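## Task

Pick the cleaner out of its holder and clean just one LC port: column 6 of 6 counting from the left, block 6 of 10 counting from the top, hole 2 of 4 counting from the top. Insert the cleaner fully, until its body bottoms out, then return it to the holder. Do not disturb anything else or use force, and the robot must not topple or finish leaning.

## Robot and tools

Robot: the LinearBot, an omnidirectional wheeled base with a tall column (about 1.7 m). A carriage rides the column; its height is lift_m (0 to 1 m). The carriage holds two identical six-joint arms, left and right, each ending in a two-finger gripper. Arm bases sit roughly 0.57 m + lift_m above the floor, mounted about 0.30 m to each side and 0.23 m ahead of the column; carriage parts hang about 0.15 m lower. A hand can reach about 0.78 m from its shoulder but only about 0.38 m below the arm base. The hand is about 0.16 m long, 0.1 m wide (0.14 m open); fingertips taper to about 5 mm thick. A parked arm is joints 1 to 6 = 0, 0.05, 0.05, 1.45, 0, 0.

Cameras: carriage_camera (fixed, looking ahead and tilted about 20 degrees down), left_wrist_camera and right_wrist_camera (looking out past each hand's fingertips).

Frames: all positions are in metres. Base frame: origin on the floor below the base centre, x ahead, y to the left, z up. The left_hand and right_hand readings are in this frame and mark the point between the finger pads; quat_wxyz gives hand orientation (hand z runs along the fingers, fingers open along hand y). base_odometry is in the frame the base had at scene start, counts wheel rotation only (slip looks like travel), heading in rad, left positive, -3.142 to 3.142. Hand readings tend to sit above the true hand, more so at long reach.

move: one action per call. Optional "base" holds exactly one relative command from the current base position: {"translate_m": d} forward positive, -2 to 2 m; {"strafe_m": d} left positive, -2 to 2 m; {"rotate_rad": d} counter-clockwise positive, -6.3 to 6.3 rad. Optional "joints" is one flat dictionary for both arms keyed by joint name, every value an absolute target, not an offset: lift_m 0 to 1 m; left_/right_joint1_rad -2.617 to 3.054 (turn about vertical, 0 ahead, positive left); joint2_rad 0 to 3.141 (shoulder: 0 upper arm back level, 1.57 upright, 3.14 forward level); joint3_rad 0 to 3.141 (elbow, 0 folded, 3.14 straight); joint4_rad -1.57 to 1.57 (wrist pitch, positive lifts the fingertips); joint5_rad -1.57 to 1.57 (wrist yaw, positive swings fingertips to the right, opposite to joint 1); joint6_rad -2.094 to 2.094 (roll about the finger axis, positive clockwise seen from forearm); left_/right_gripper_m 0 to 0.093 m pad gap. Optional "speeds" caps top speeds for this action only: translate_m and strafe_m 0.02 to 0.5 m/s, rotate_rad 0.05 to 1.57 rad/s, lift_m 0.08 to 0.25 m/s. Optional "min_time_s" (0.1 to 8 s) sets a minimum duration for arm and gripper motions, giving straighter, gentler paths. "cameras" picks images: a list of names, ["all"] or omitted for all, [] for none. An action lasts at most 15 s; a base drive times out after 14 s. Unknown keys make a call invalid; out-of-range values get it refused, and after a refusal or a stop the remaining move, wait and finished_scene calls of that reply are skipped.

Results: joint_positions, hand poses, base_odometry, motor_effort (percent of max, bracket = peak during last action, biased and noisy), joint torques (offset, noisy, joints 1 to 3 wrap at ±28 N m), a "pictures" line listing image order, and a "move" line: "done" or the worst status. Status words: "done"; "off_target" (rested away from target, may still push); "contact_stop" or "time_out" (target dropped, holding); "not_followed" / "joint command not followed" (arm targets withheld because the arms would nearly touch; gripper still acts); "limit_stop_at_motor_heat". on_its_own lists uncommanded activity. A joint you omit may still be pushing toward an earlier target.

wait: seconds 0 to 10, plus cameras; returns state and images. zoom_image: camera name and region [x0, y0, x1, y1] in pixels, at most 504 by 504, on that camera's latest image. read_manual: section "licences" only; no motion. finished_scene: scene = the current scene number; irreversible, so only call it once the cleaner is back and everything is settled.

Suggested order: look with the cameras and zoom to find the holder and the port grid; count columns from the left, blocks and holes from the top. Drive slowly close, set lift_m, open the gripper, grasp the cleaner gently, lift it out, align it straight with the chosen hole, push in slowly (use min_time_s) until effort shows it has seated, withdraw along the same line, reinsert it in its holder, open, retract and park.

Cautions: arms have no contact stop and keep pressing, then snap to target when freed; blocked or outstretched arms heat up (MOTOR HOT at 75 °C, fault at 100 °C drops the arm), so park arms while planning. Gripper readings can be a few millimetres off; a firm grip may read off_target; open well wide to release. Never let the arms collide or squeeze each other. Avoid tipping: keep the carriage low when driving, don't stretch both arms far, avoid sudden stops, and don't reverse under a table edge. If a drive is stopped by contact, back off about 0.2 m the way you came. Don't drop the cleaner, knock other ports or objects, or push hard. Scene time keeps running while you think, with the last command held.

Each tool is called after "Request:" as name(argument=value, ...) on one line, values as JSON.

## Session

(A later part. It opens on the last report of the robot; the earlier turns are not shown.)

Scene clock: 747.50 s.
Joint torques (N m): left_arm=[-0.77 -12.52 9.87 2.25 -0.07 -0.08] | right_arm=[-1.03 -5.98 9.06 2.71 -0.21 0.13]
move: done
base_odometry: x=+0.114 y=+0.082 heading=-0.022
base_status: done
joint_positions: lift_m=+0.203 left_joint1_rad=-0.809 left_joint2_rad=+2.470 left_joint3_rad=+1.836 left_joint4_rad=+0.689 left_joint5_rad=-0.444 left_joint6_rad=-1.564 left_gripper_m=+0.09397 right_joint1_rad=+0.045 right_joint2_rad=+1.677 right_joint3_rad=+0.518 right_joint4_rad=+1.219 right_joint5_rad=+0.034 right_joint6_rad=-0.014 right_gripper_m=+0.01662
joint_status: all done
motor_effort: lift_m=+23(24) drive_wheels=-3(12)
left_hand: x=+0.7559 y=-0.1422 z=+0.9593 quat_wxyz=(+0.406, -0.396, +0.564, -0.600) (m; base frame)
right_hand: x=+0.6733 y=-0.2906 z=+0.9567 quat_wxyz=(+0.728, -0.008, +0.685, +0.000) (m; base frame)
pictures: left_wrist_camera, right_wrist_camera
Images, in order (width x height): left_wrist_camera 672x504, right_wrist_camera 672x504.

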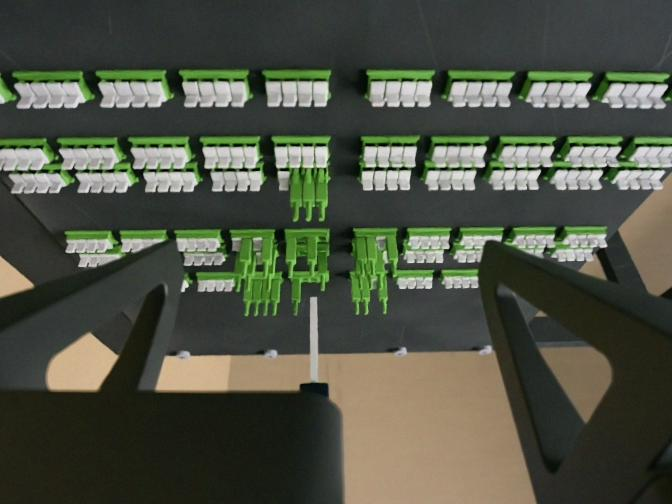

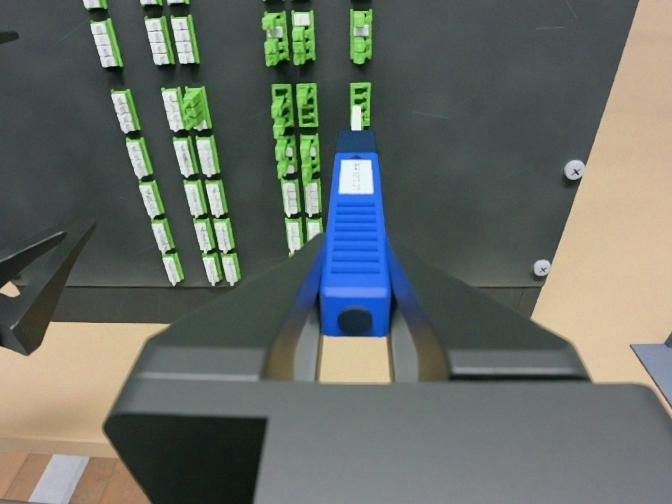

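Request:
move(joints={"right_joint1_rad": 0.0377, "right_joint5_rad": 0.0237, "lift_m": 0.2035}, min_time_s=1.0, cameras=["left_wrist_camera", "right_wrist_camera"])

Request:
zoom_image(camera="right_wrist_camera", region=[335, 75, 385, 140])

Request:
zoom_image(camera="left_wrist_camera", region=[285, 256, 327, 306])

Scene clock: 755.63 s.
Joint torques (N m): left_arm=[-0.75 -12.41 9.88 2.24 -0.06 -0.07] | right_arm=[-1.21 -5.94 9.06 2.71 -0.23 0.12]
move: done
base_odometry: x=+0.114 y=+0.082 heading=-0.022
base_status: not commanded
joint_positions: lift_m=+0.203 left_joint1_rad=-0.809 left_joint2_rad=+2.470 left_joint3_rad=+1.836 left_joint4_rad=+0.689 left_joint5_rad=-0.444 left_joint6_rad=-1.564 left_gripper_m=+0.09397 right_joint1_rad=+0.045 right_joint2_rad=+1.677 right_joint3_rad=+0.518 right_joint4_rad=+1.219 right_joint5_rad=+0.033 right_joint6_rad=-0.014 right_gripper_m=+0.01662
joint_status: all done
motor_effort: lift_m=+24(27) drive_wheels=-2(4)
left_hand: x=+0.7559 y=-0.1422 z=+0.9595 quat_wxyz=(+0.406, -0.396, +0.564, -0.600) (m; base frame)
right_hand: x=+0.6733 y=-0.2905 z=+0.9569 quat_wxyz=(+0.728, -0.008, +0.685, +0.000) (m; base frame)
pictures: left_wrist_camera, right_wrist_camera
Images, in order (width x height): left_wrist_camera 672x504, right_wrist_camera 672x504.

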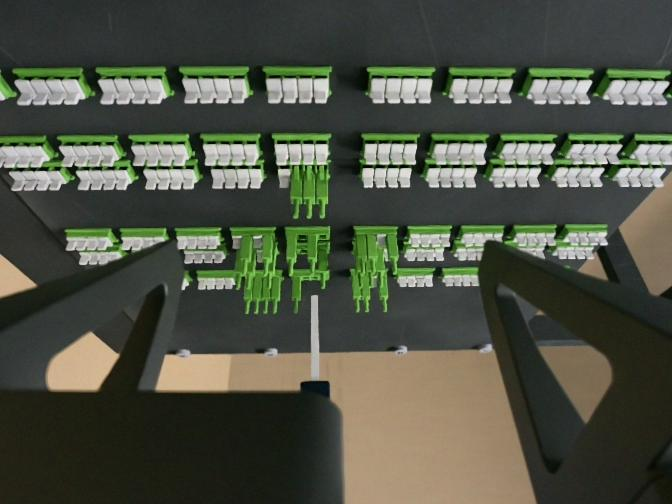

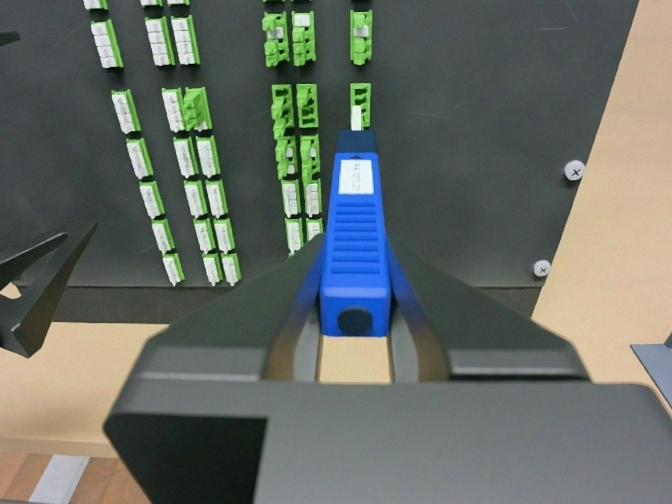

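Scaled by 7.754 from the camera's 672x504 image, which has a finer 960x720 frame.

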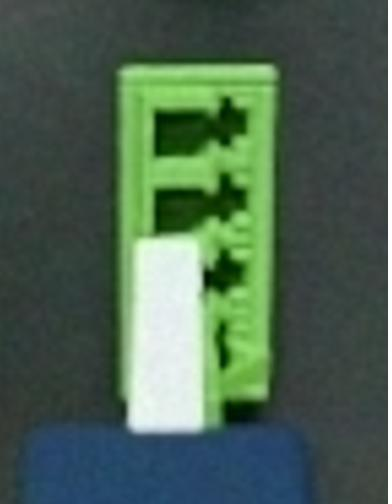

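Scaled by 10.080 from the camera's 672x504 image, which has a finer 960x720 frame.

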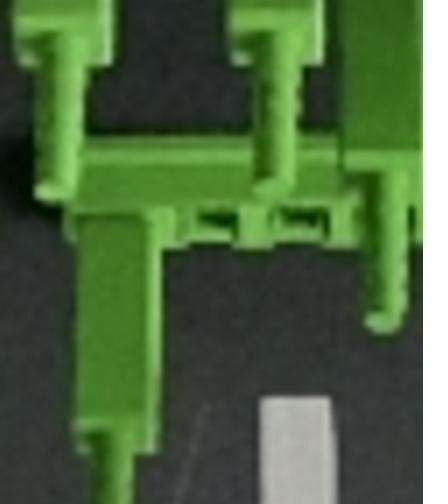

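Request:
move(joints={"right_joint1_rad": 0.0360, "right_joint5_rad": 0.0215, "lift_m": 0.2038}, min_time_s=0.5, cameras=[])

Request:
move(cameras=["left_wrist_camera", "right_wrist_camera"])

Request:
zoom_image(camera="right_wrist_camera", region=[335, 75, 385, 140])

Request:
zoom_image(camera="left_wrist_camera", region=[285, 256, 327, 306])

Scene clock: 761.50 s.
Joint torques (N m): left_arm=[-0.73 -12.48 9.89 2.23 -0.05 -0.1] | right_arm=[-1.05 -5.98 9.05 2.72 -0.23 0.13]
move: done
base_odometry: x=+0.114 y=+0.082 heading=-0.022
base_status: not commanded
joint_positions: lift_m=+0.203 left_joint1_rad=-0.809 left_joint2_rad=+2.470 left_joint3_rad=+1.836 left_joint4_rad=+0.689 left_joint5_rad=-0.444 left_joint6_rad=-1.564 left_gripper_m=+0.09397 right_joint1_rad=+0.042 right_joint2_rad=+1.677 right_joint3_rad=+0.518 right_joint4_rad=+1.219 right_joint5_rad=+0.031 right_joint6_rad=-0.014 right_gripper_m=+0.01662
joint_status: all done
motor_effort: lift_m=+24(28) drive_wheels=-1(4)
left_hand: x=+0.7559 y=-0.1422 z=+0.9597 quat_wxyz=(+0.406, -0.396, +0.564, -0.600) (m; base frame)
right_hand: x=+0.6733 y=-0.2917 z=+0.9570 quat_wxyz=(+0.728, -0.008, +0.685, -0.001) (m; base frame)
pictures: none
No camera images: "cameras" was empty.

Scene clock: 761.50 s.
Joint torques (N m): left_arm=[-0.73 -12.48 9.89 2.23 -0.05 -0.1] | right_arm=[-1.05 -5.98 9.05 2.72 -0.23 0.13]
base_odometry: x=+0.114 y=+0.082 heading=-0.022
base_status: not commanded
joint_positions: lift_m=+0.203 left_joint1_rad=-0.809 left_joint2_rad=+2.470 left_joint3_rad=+1.836 left_joint4_rad=+0.689 left_joint5_rad=-0.444 left_joint6_rad=-1.564 left_gripper_m=+0.09397 right_joint1_rad=+0.042 right_joint2_rad=+1.677 right_joint3_rad=+0.518 right_joint4_rad=+1.219 right_joint5_rad=+0.031 right_joint6_rad=-0.014 right_gripper_m=+0.01662
joint_status: all done
motor_effort: lift_m=+24(28) drive_wheels=-1(4)
left_hand: x=+0.7559 y=-0.1422 z=+0.9597 quat_wxyz=(+0.406, -0.396, +0.564, -0.600) (m; base frame)
right_hand: x=+0.6733 y=-0.2917 z=+0.9570 quat_wxyz=(+0.728, -0.008, +0.685, -0.001) (m; base frame)
pictures: left_wrist_camera, right_wrist_camera
Images, in order (width x height): left_wrist_camera 672x504, right_wrist_camera 672x504.

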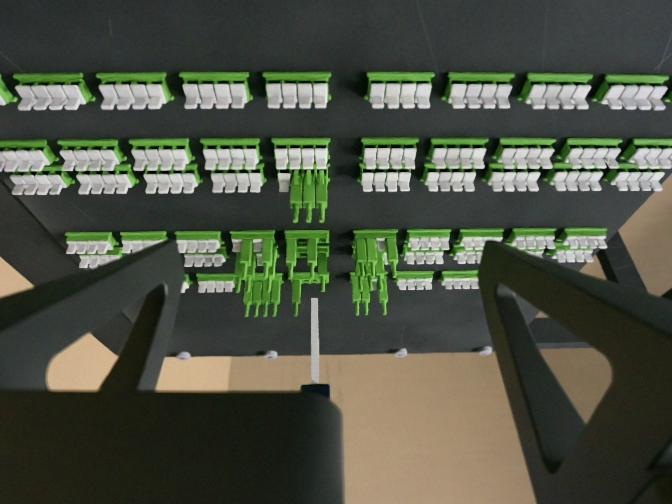

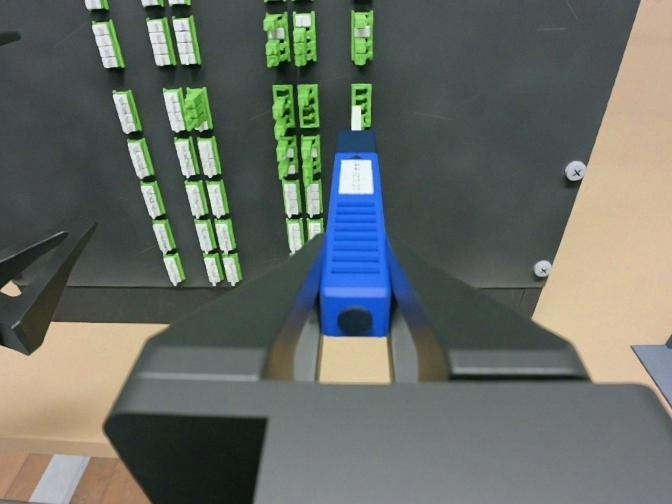

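Scaled by 7.754 from the camera's 672x504 image, which has a finer 960x720 frame.

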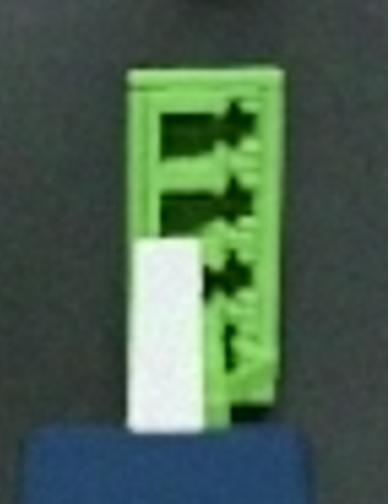

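Scaled by 10.080 from the camera's 672x504 image, which has a finer 960x720 frame.

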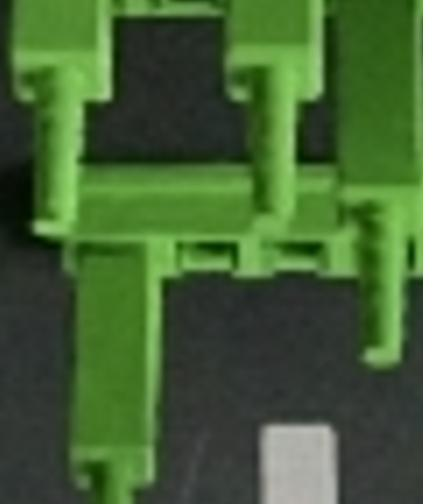

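Request:
wait(seconds=3, cameras=["left_wrist_camera", "right_wrist_camera"])

Request:
zoom_image(camera="right_wrist_camera", region=[335, 75, 385, 140])

Request:
zoom_image(camera="left_wrist_camera", region=[285, 256, 327, 306])

Scene clock: 774.97 s.
Joint torques (N m): left_arm=[-0.72 -12.45 9.89 2.22 -0.07 -0.08] | right_arm=[-1.07 -5.97 9.07 2.71 -0.22 0.13]
base_odometry: x=+0.114 y=+0.082 heading=-0.022
base_status: not commanded
joint_positions: lift_m=+0.203 left_joint1_rad=-0.809 left_joint2_rad=+2.470 left_joint3_rad=+1.836 left_joint4_rad=+0.689 left_joint5_rad=-0.444 left_joint6_rad=-1.564 left_gripper_m=+0.09397 right_joint1_rad=+0.042 right_joint2_rad=+1.677 right_joint3_rad=+0.518 right_joint4_rad=+1.219 right_joint5_rad=+0.031 right_joint6_rad=-0.014 right_gripper_m=+0.01662
joint_status: all done
motor_effort: lift_m=+24(28) drive_wheels=-3(4)
left_hand: x=+0.7559 y=-0.1422 z=+0.9597 quat_wxyz=(+0.406, -0.396, +0.564, -0.600) (m; base frame)
right_hand: x=+0.6733 y=-0.2916 z=+0.9570 quat_wxyz=(+0.728, -0.008, +0.685, +0.000) (m; base frame)
wait: 3.00 s; at rest from the start
pictures: left_wrist_camera, right_wrist_camera
Images, in order (width x height): left_wrist_camera 672x504, right_wrist_camera 672x504.

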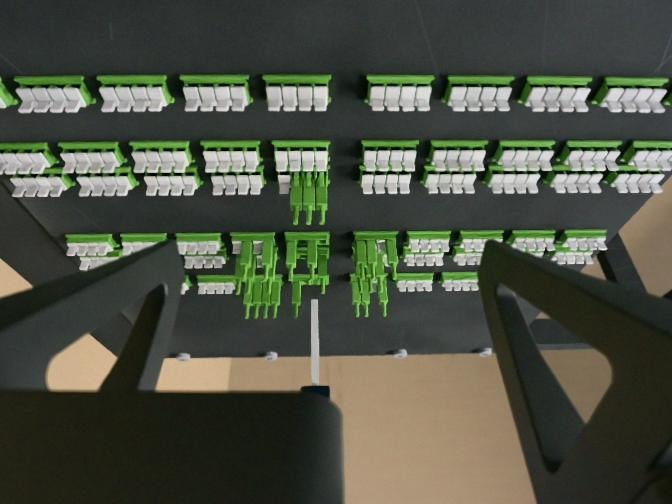

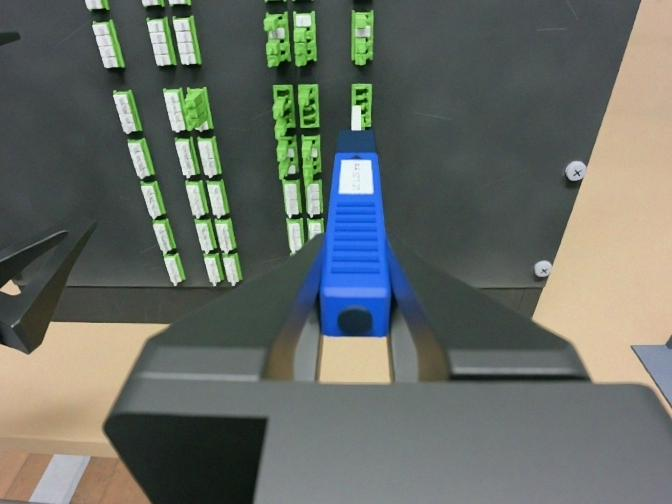

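Scaled by 7.754 from the camera's 672x504 image, which has a finer 960x720 frame.

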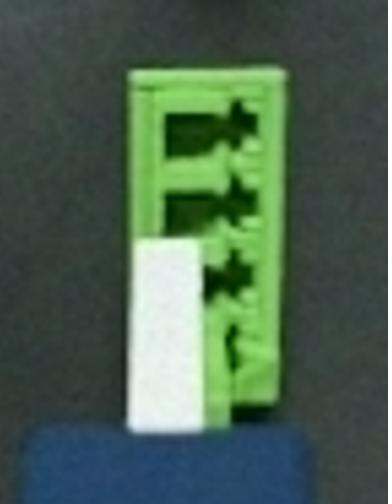

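Scaled by 10.080 from the camera's 672x504 image, which has a finer 960x720 frame.

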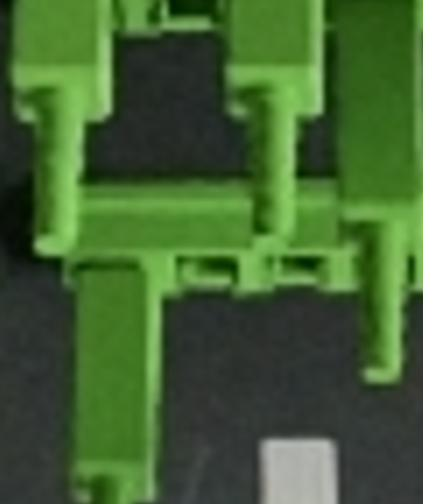

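Request:
move(joints={"right_joint1_rad": 0.0312, "right_joint5_rad": 0.0172, "lift_m": 0.2041}, min_time_s=0.5, cameras=["left_wrist_camera", "right_wrist_camera"])

Request:
zoom_image(camera="right_wrist_camera", region=[335, 75, 385, 140])

Request:
zoom_image(camera="left_wrist_camera", region=[285, 256, 327, 306])

Scene clock: 781.83 s.
Joint torques (N m): left_arm=[-0.69 -12.45 9.92 2.25 -0.07 -0.09] | right_arm=[-1.09 -5.94 9.05 2.71 -0.22 0.12]
move: done
base_odometry: x=+0.114 y=+0.082 heading=-0.022
base_status: not commanded
joint_positions: lift_m=+0.204 left_joint1_rad=-0.809 left_joint2_rad=+2.470 left_joint3_rad=+1.836 left_joint4_rad=+0.689 left_joint5_rad=-0.444 left_joint6_rad=-1.564 left_gripper_m=+0.09397 right_joint1_rad=+0.037 right_joint2_rad=+1.677 right_joint3_rad=+0.518 right_joint4_rad=+1.219 right_joint5_rad=+0.027 right_joint6_rad=-0.014 right_gripper_m=+0.01662
joint_status: all done
motor_effort: lift_m=+28(28) drive_wheels=-3(4)
left_hand: x=+0.7559 y=-0.1422 z=+0.9600 quat_wxyz=(+0.406, -0.396, +0.564, -0.600) (m; base frame)
right_hand: x=+0.6734 y=-0.2930 z=+0.9573 quat_wxyz=(+0.728, -0.008, +0.685, -0.001) (m; base frame)
pictures: left_wrist_camera, right_wrist_camera
Images, in order (width x height): left_wrist_camera 672x504, right_wrist_camera 672x504.

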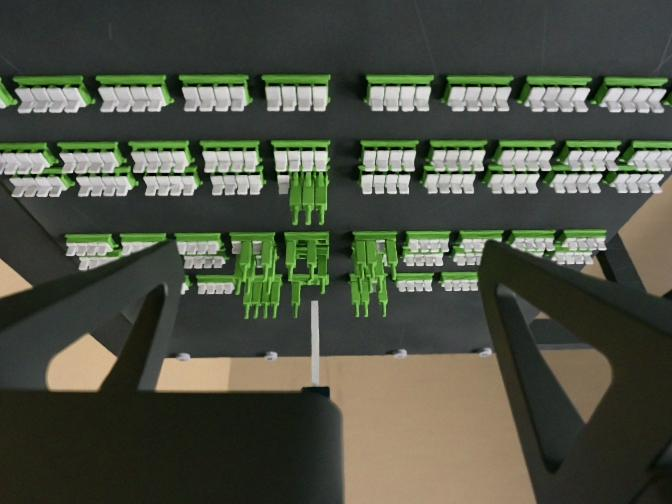

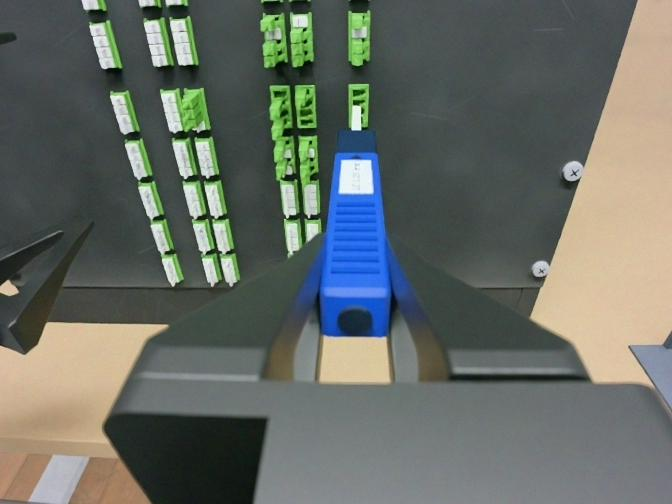

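Scaled by 7.754 from the camera's 672x504 image, which has a finer 960x720 frame.

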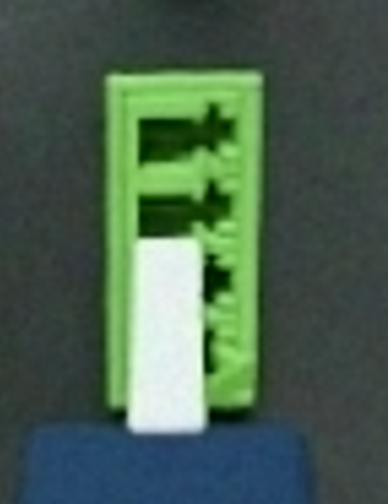

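Scaled by 10.080 from the camera's 672x504 image, which has a finer 960x720 frame.

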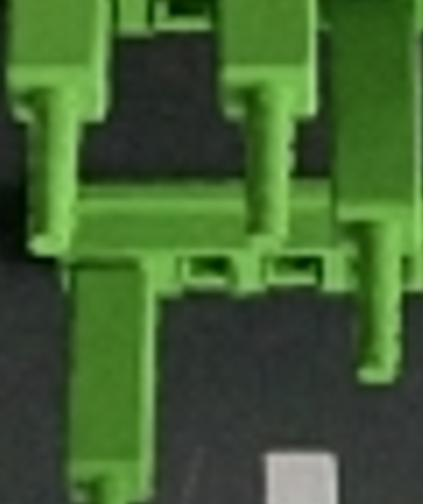

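Request:
move(base={"translate_m": 0.006}, speeds={"translate_m": 0.02}, cameras=["left_wrist_camera", "right_wrist_camera"])

Request:
zoom_image(camera="right_wrist_camera", region=[335, 75, 385, 140])

Request:
zoom_image(camera="left_wrist_camera", region=[285, 256, 327, 306])

Scene clock: 787.37 s.
Joint torques (N m): left_arm=[-0.7 -12.56 9.77 2.23 -0.07 -0.09] | right_arm=[-1.06 -6.04 9.02 2.71 -0.22 0.12]
move: done
base_odometry: x=+0.120 y=+0.082 heading=-0.021
base_status: done
joint_positions: lift_m=+0.204 left_joint1_rad=-0.809 left_joint2_rad=+2.471 left_joint3_rad=+1.837 left_joint4_rad=+0.689 left_joint5_rad=-0.444 left_joint6_rad=-1.564 left_gripper_m=+0.09397 right_joint1_rad=+0.037 right_joint2_rad=+1.677 right_joint3_rad=+0.518 right_joint4_rad=+1.219 right_joint5_rad=+0.026 right_joint6_rad=-0.014 right_gripper_m=+0.01662
joint_status: not commanded
motor_effort: lift_m=+27(27) drive_wheels=+5(13)
left_hand: x=+0.7560 y=-0.1423 z=+0.9604 quat_wxyz=(+0.406, -0.396, +0.564, -0.600) (m; base frame)
right_hand: x=+0.6734 y=-0.2928 z=+0.9573 quat_wxyz=(+0.728, -0.008, +0.685, +0.000) (m; base frame)
pictures: left_wrist_camera, right_wrist_camera
Images, in order (width x height): left_wrist_camera 672x504, right_wrist_camera 672x504.

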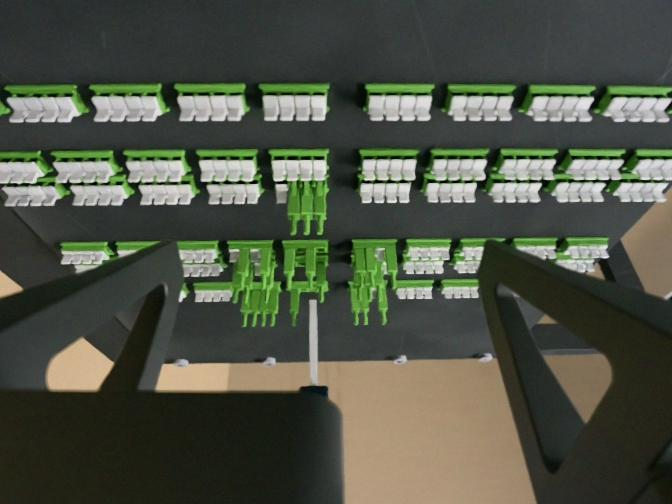

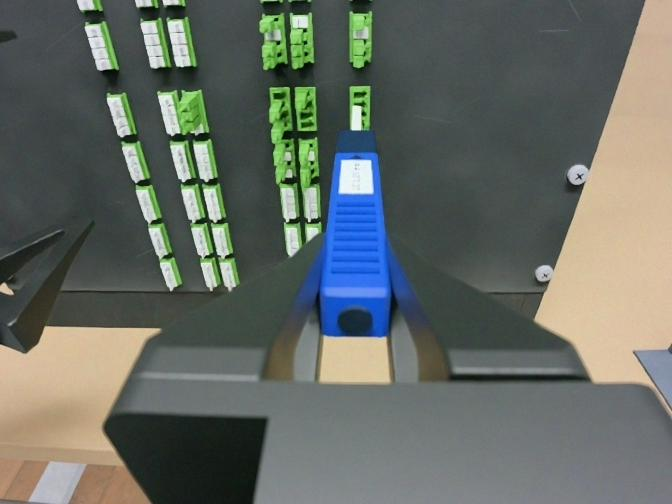

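Scaled by 7.754 from the camera's 672x504 image, which has a finer 960x720 frame.

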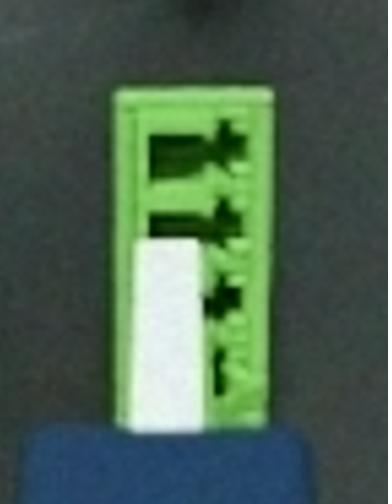

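Scaled by 10.080 from the camera's 672x504 image, which has a finer 960x720 frame.

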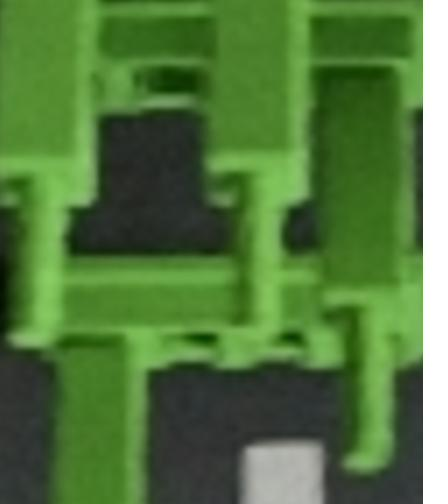

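Request:
zoom_image(camera="left_wrist_camera", region=[288, 280, 328, 310])

Request:
zoom_image(camera="right_wrist_camera", region=[344, 84, 374, 134])

Scaled by 12.600 from the camera's 672x504 image, which has a finer 960x720 frame.

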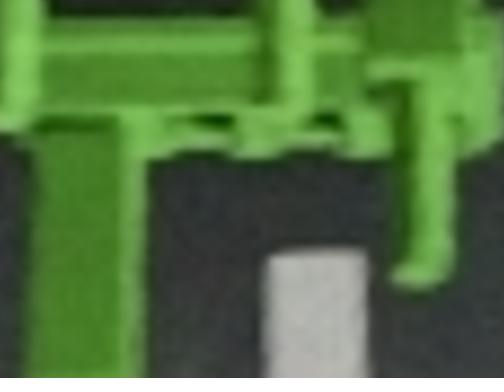

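Scaled by 10.080 from the camera's 672x504 image, which has a finer 960x720 frame.

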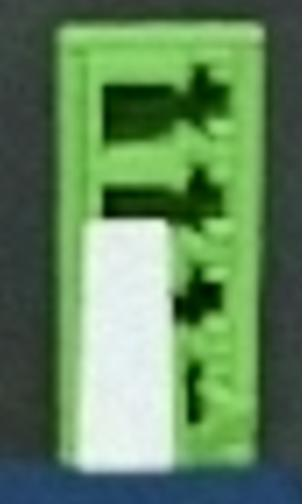

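Request:
move(joints={"right_joint1_rad": 0.0295, "right_joint5_rad": 0.0157}, min_time_s=0.5, cameras=["left_wrist_camera", "right_wrist_camera"])

Request:
zoom_image(camera="right_wrist_camera", region=[344, 84, 374, 134])

Request:
zoom_image(camera="left_wrist_camera", region=[288, 280, 328, 310])

Scene clock: 811.60 s.
Joint torques (N m): left_arm=[-0.75 -12.48 9.76 2.25 -0.09 -0.08] | right_arm=[-1.22 -5.98 9.06 2.71 -0.23 0.12]
move: done
base_odometry: x=+0.120 y=+0.082 heading=-0.021
base_status: not commanded
joint_positions: lift_m=+0.204 left_joint1_rad=-0.809 left_joint2_rad=+2.471 left_joint3_rad=+1.837 left_joint4_rad=+0.689 left_joint5_rad=-0.444 left_joint6_rad=-1.564 left_gripper_m=+0.09397 right_joint1_rad=+0.037 right_joint2_rad=+1.677 right_joint3_rad=+0.518 right_joint4_rad=+1.219 right_joint5_rad=+0.026 right_joint6_rad=-0.014 right_gripper_m=+0.01662
joint_status: all done
motor_effort: lift_m=+26(29) drive_wheels=+3(6)
left_hand: x=+0.7560 y=-0.1423 z=+0.9603 quat_wxyz=(+0.406, -0.396, +0.564, -0.600) (m; base frame)
right_hand: x=+0.6734 y=-0.2927 z=+0.9573 quat_wxyz=(+0.728, -0.008, +0.685, +0.000) (m; base frame)
pictures: left_wrist_camera, right_wrist_camera
Images, in order (width x height): left_wrist_camera 672x504, right_wrist_camera 672x504.

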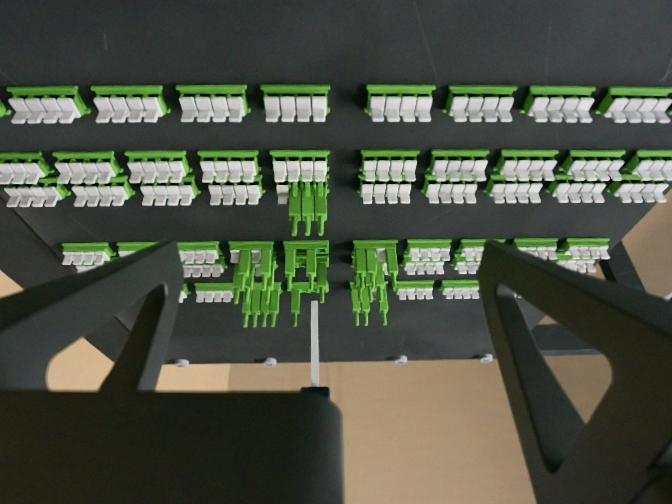

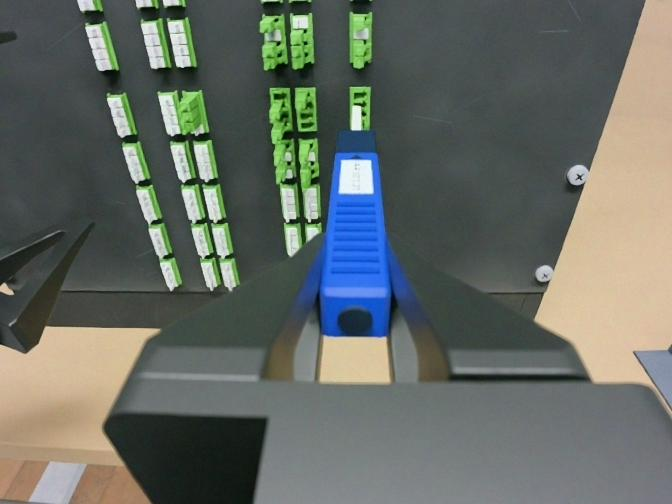

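Scaled by 10.080 from the camera's 672x504 image, which has a finer 960x720 frame.

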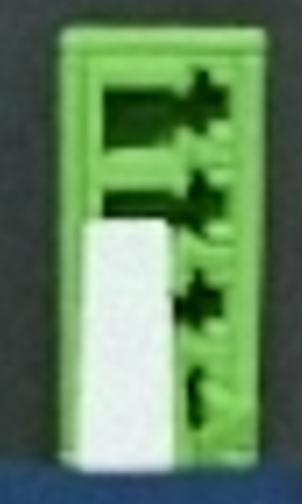

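Scaled by 12.600 from the camera's 672x504 image, which has a finer 960x720 frame.

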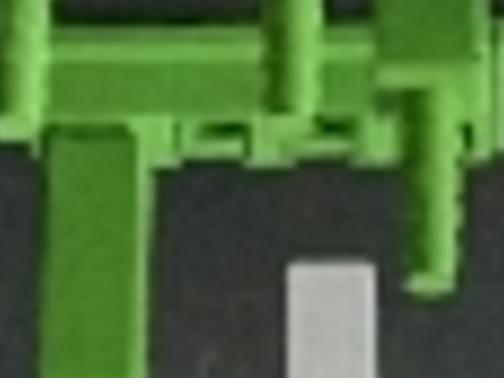

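Request:
move(joints={"right_joint1_rad": 0.028, "right_joint5_rad": 0.0145}, min_time_s=0.5, cameras=["left_wrist_camera", "right_wrist_camera"])

Request:
zoom_image(camera="right_wrist_camera", region=[344, 84, 374, 134])

Request:
zoom_image(camera="left_wrist_camera", region=[288, 280, 328, 310])

Scene clock: 815.43 s.
Joint torques (N m): left_arm=[-0.7 -12.48 9.74 2.26 -0.06 -0.09] | right_arm=[-1.07 -5.96 9.05 2.72 -0.24 0.12]
move: done
base_odometry: x=+0.120 y=+0.082 heading=-0.021
base_status: not commanded
joint_positions: lift_m=+0.204 left_joint1_rad=-0.809 left_joint2_rad=+2.471 left_joint3_rad=+1.837 left_joint4_rad=+0.689 left_joint5_rad=-0.444 left_joint6_rad=-1.564 left_gripper_m=+0.09397 right_joint1_rad=+0.034 right_joint2_rad=+1.677 right_joint3_rad=+0.518 right_joint4_rad=+1.219 right_joint5_rad=+0.024 right_joint6_rad=-0.014 right_gripper_m=+0.01662
joint_status: all done
motor_effort: lift_m=+27(28) drive_wheels=+4(5)
left_hand: x=+0.7560 y=-0.1423 z=+0.9603 quat_wxyz=(+0.406, -0.396, +0.564, -0.600) (m; base frame)
right_hand: x=+0.6734 y=-0.2938 z=+0.9573 quat_wxyz=(+0.728, -0.008, +0.685, -0.001) (m; base frame)
pictures: left_wrist_camera, right_wrist_camera
Images, in order (width x height): left_wrist_camera 672x504, right_wrist_camera 672x504.

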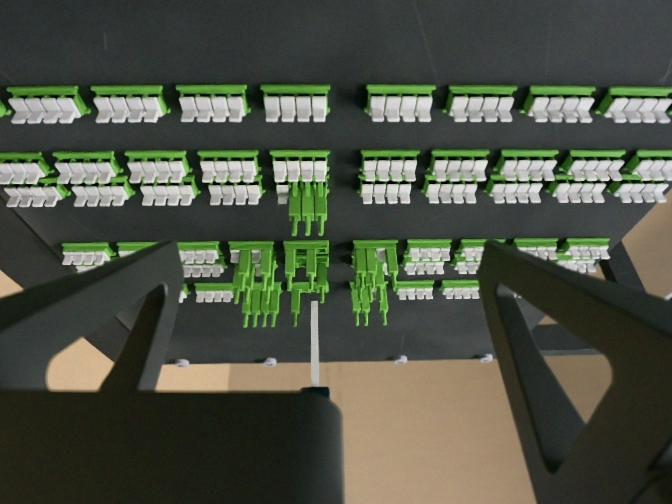

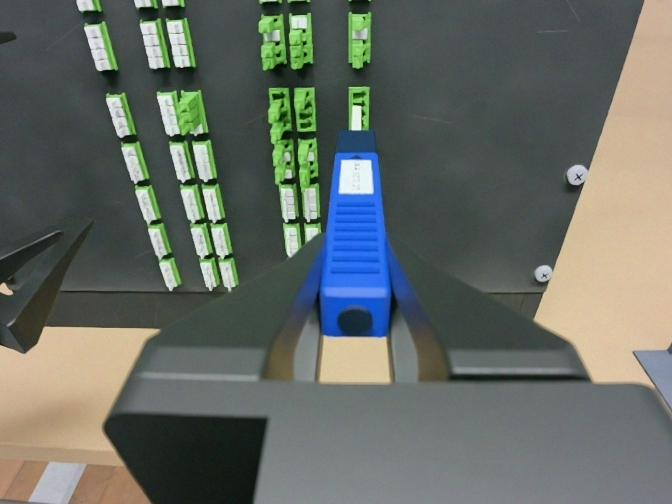

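Scaled by 10.080 from the camera's 672x504 image, which has a finer 960x720 frame.

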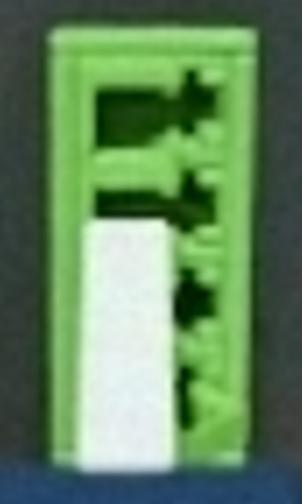

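Scaled by 12.600 from the camera's 672x504 image, which has a finer 960x720 frame.

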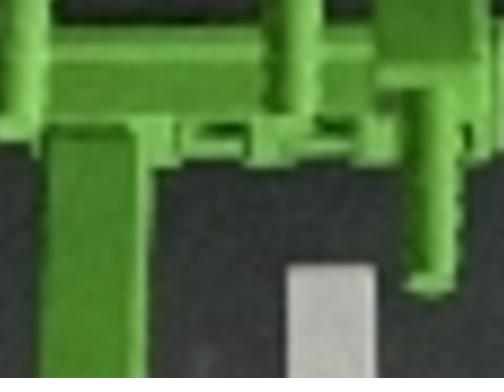

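Request:
move(base={"translate_m": 0.004}, speeds={"translate_m": 0.02}, cameras=["left_wrist_camera", "right_wrist_camera"])

Request:
zoom_image(camera="right_wrist_camera", region=[344, 84, 374, 134])

Request:
zoom_image(camera="left_wrist_camera", region=[288, 280, 328, 310])

Scene clock: 820.23 s.
Joint torques (N m): left_arm=[-0.68 -12.52 9.77 2.27 -0.06 -0.07] | right_arm=[-1.13 -5.97 9.1 2.7 -0.22 0.12]
move: done
base_odometry: x=+0.124 y=+0.082 heading=-0.021
base_status: done
joint_positions: lift_m=+0.204 left_joint1_rad=-0.809 left_joint2_rad=+2.471 left_joint3_rad=+1.837 left_joint4_rad=+0.688 left_joint5_rad=-0.444 left_joint6_rad=-1.564 left_gripper_m=+0.09397 right_joint1_rad=+0.034 right_joint2_rad=+1.677 right_joint3_rad=+0.518 right_joint4_rad=+1.219 right_joint5_rad=+0.023 right_joint6_rad=-0.014 right_gripper_m=+0.01662
joint_status: not commanded
motor_effort: lift_m=+26(27) drive_wheels=-1(10)
left_hand: x=+0.7560 y=-0.1423 z=+0.9602 quat_wxyz=(+0.406, -0.396, +0.564, -0.600) (m; base frame)
right_hand: x=+0.6734 y=-0.2939 z=+0.9572 quat_wxyz=(+0.728, -0.008, +0.685, -0.001) (m; base frame)
pictures: left_wrist_camera, right_wrist_camera
Images, in order (width x height): left_wrist_camera 672x504, right_wrist_camera 672x504.

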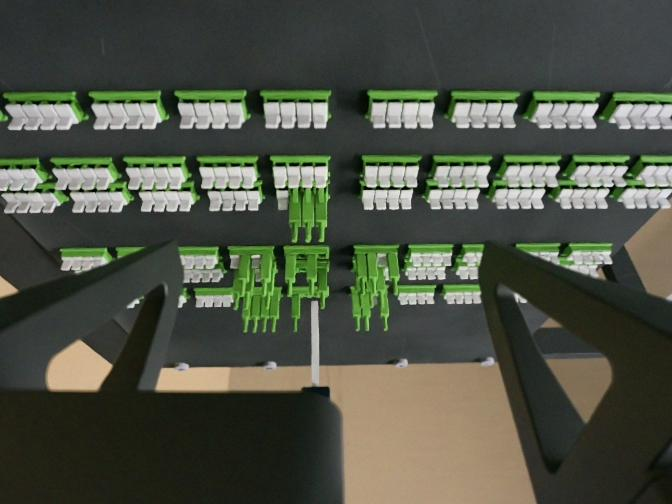

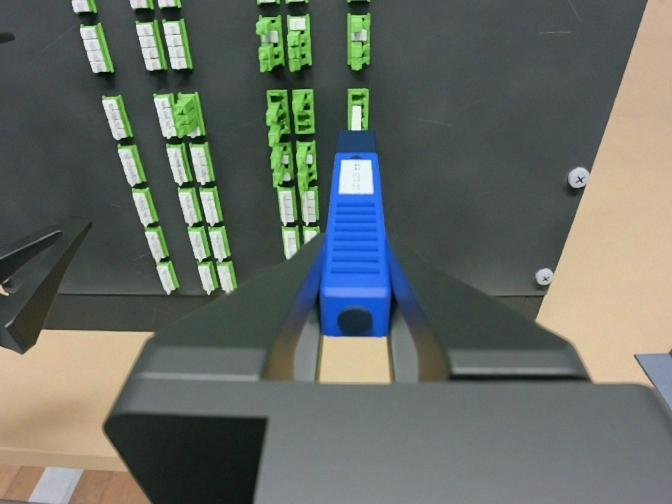

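Scaled by 10.080 from the camera's 672x504 image, which has a finer 960x720 frame.

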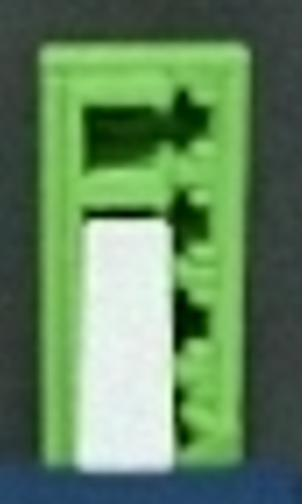

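Scaled by 12.600 from the camera's 672x504 image, which has a finer 960x720 frame.

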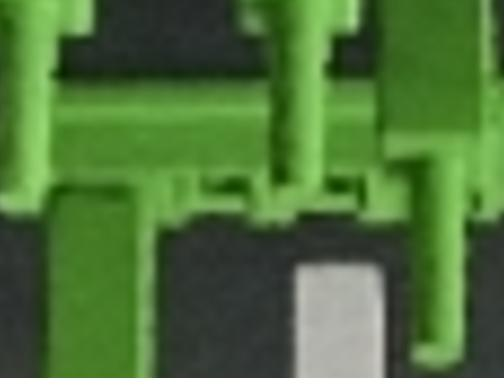

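Request:
move(joints={"right_joint1_rad": 0.0418, "right_joint5_rad": 0.0338, "lift_m": 0.2039}, min_time_s=0.5, cameras=["left_wrist_camera", "right_wrist_camera"])

Request:
zoom_image(camera="right_wrist_camera", region=[344, 84, 374, 134])

Request:
zoom_image(camera="left_wrist_camera", region=[288, 280, 328, 310])

Scene clock: 827.23 s.
Joint torques (N m): left_arm=[-0.69 -12.48 9.81 2.26 -0.05 -0.08] | right_arm=[-0.18 -6 9.05 2.72 0 0.13]
move: done
base_odometry: x=+0.124 y=+0.082 heading=-0.021
base_status: not commanded
joint_positions: lift_m=+0.204 left_joint1_rad=-0.809 left_joint2_rad=+2.471 left_joint3_rad=+1.837 left_joint4_rad=+0.688 left_joint5_rad=-0.444 left_joint6_rad=-1.564 left_gripper_m=+0.09397 right_joint1_rad=+0.036 right_joint2_rad=+1.677 right_joint3_rad=+0.518 right_joint4_rad=+1.219 right_joint5_rad=+0.024 right_joint6_rad=-0.014 right_gripper_m=+0.01662
joint_status: all done
motor_effort: lift_m=+24(27) drive_wheels=-1(3)
left_hand: x=+0.7560 y=-0.1423 z=+0.9602 quat_wxyz=(+0.406, -0.396, +0.564, -0.600) (m; base frame)
right_hand: x=+0.6734 y=-0.2928 z=+0.9572 quat_wxyz=(+0.728, -0.008, +0.685, +0.000) (m; base frame)
pictures: left_wrist_camera, right_wrist_camera
Images, in order (width x height): left_wrist_camera 672x504, right_wrist_camera 672x504.

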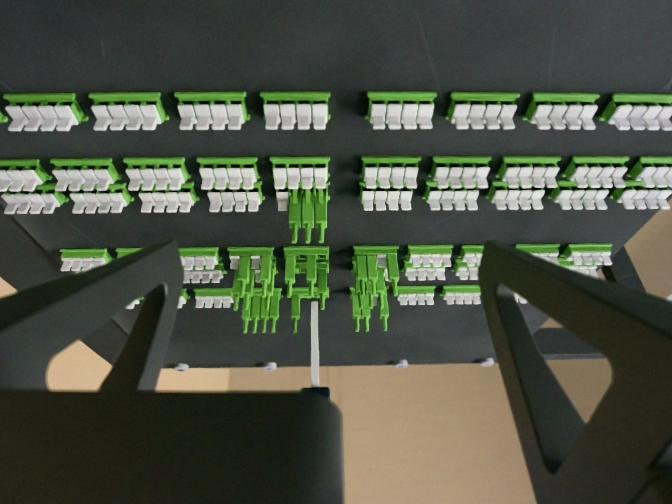

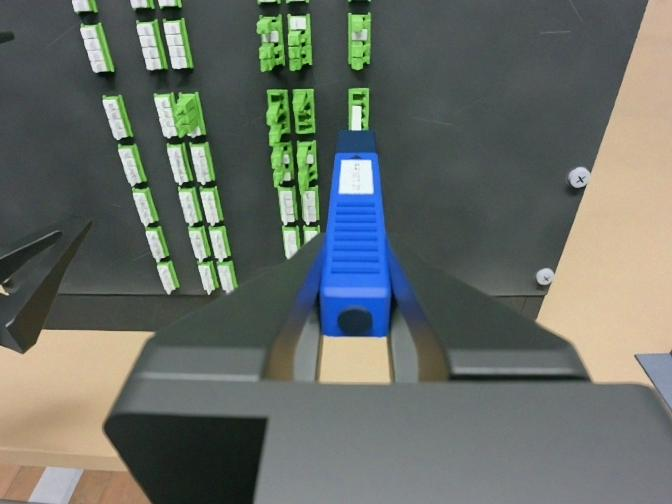

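Scaled by 10.080 from the camera's 672x504 image, which has a finer 960x720 frame.

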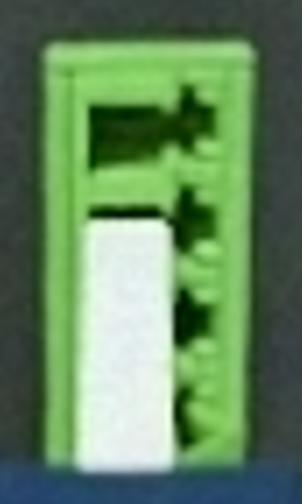

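Scaled by 12.600 from the camera's 672x504 image, which has a finer 960x720 frame.

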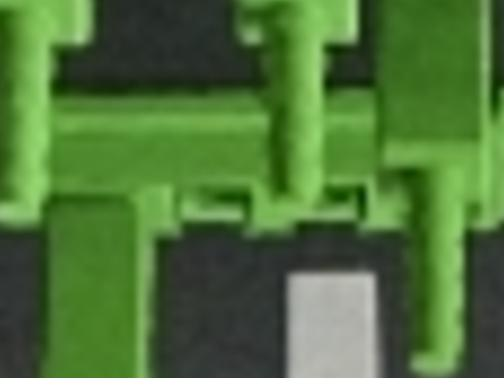

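Request:
move(base={"translate_m": 0.003}, speeds={"translate_m": 0.02}, cameras=["left_wrist_camera", "right_wrist_camera"])

Request:
zoom_image(camera="right_wrist_camera", region=[344, 84, 374, 134])

Request:
zoom_image(camera="left_wrist_camera", region=[288, 280, 328, 310])

Scene clock: 834.20 s.
Joint torques (N m): left_arm=[-0.79 -12.44 9.83 2.25 -0.07 -0.08] | right_arm=[-0.2 -5.98 9.05 2.72 -0.02 0.13]
move: done
base_odometry: x=+0.127 y=+0.082 heading=-0.020
base_status: done
joint_positions: lift_m=+0.204 left_joint1_rad=-0.809 left_joint2_rad=+2.472 left_joint3_rad=+1.837 left_joint4_rad=+0.689 left_joint5_rad=-0.444 left_joint6_rad=-1.564 left_gripper_m=+0.09397 right_joint1_rad=+0.036 right_joint2_rad=+1.677 right_joint3_rad=+0.518 right_joint4_rad=+1.219 right_joint5_rad=+0.025 right_joint6_rad=-0.014 right_gripper_m=+0.01662
joint_status: not commanded
motor_effort: lift_m=+23(26) drive_wheels=-4(11)
left_hand: x=+0.7560 y=-0.1423 z=+0.9598 quat_wxyz=(+0.406, -0.396, +0.565, -0.600) (m; base frame)
right_hand: x=+0.6734 y=-0.2930 z=+0.9573 quat_wxyz=(+0.728, -0.008, +0.685, +0.000) (m; base frame)
pictures: left_wrist_camera, right_wrist_camera
Images, in order (width x height): left_wrist_camera 672x504, right_wrist_camera 672x504.

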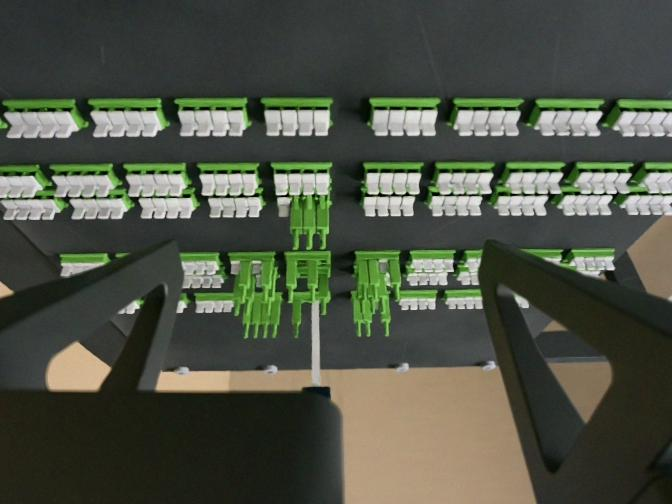

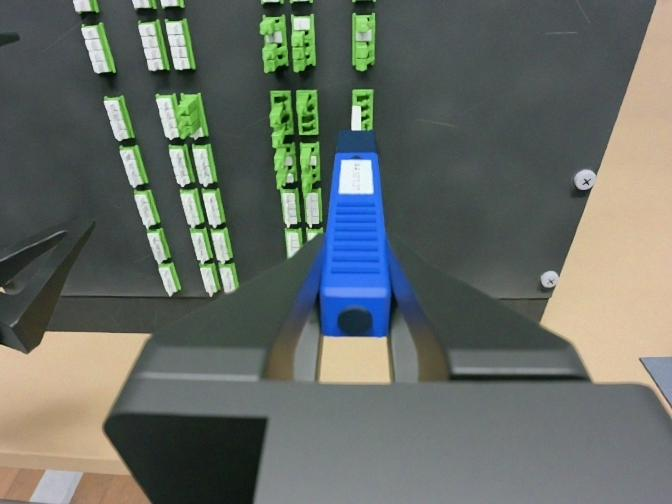

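Scaled by 10.080 from the camera's 672x504 image, which has a finer 960x720 frame.

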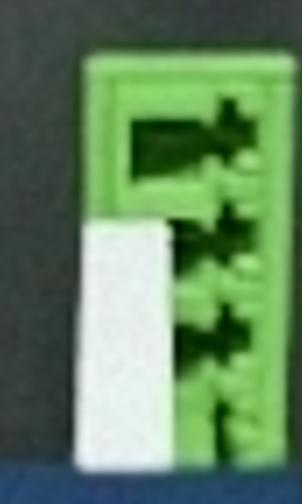

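Scaled by 12.600 from the camera's 672x504 image, which has a finer 960x720 frame.

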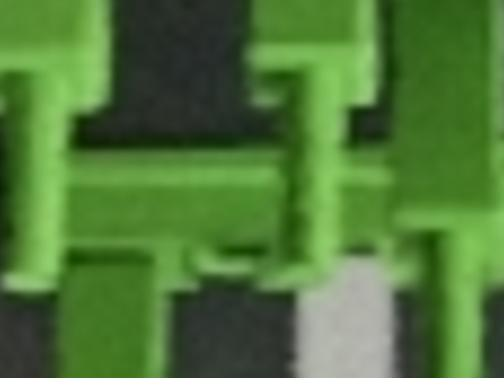

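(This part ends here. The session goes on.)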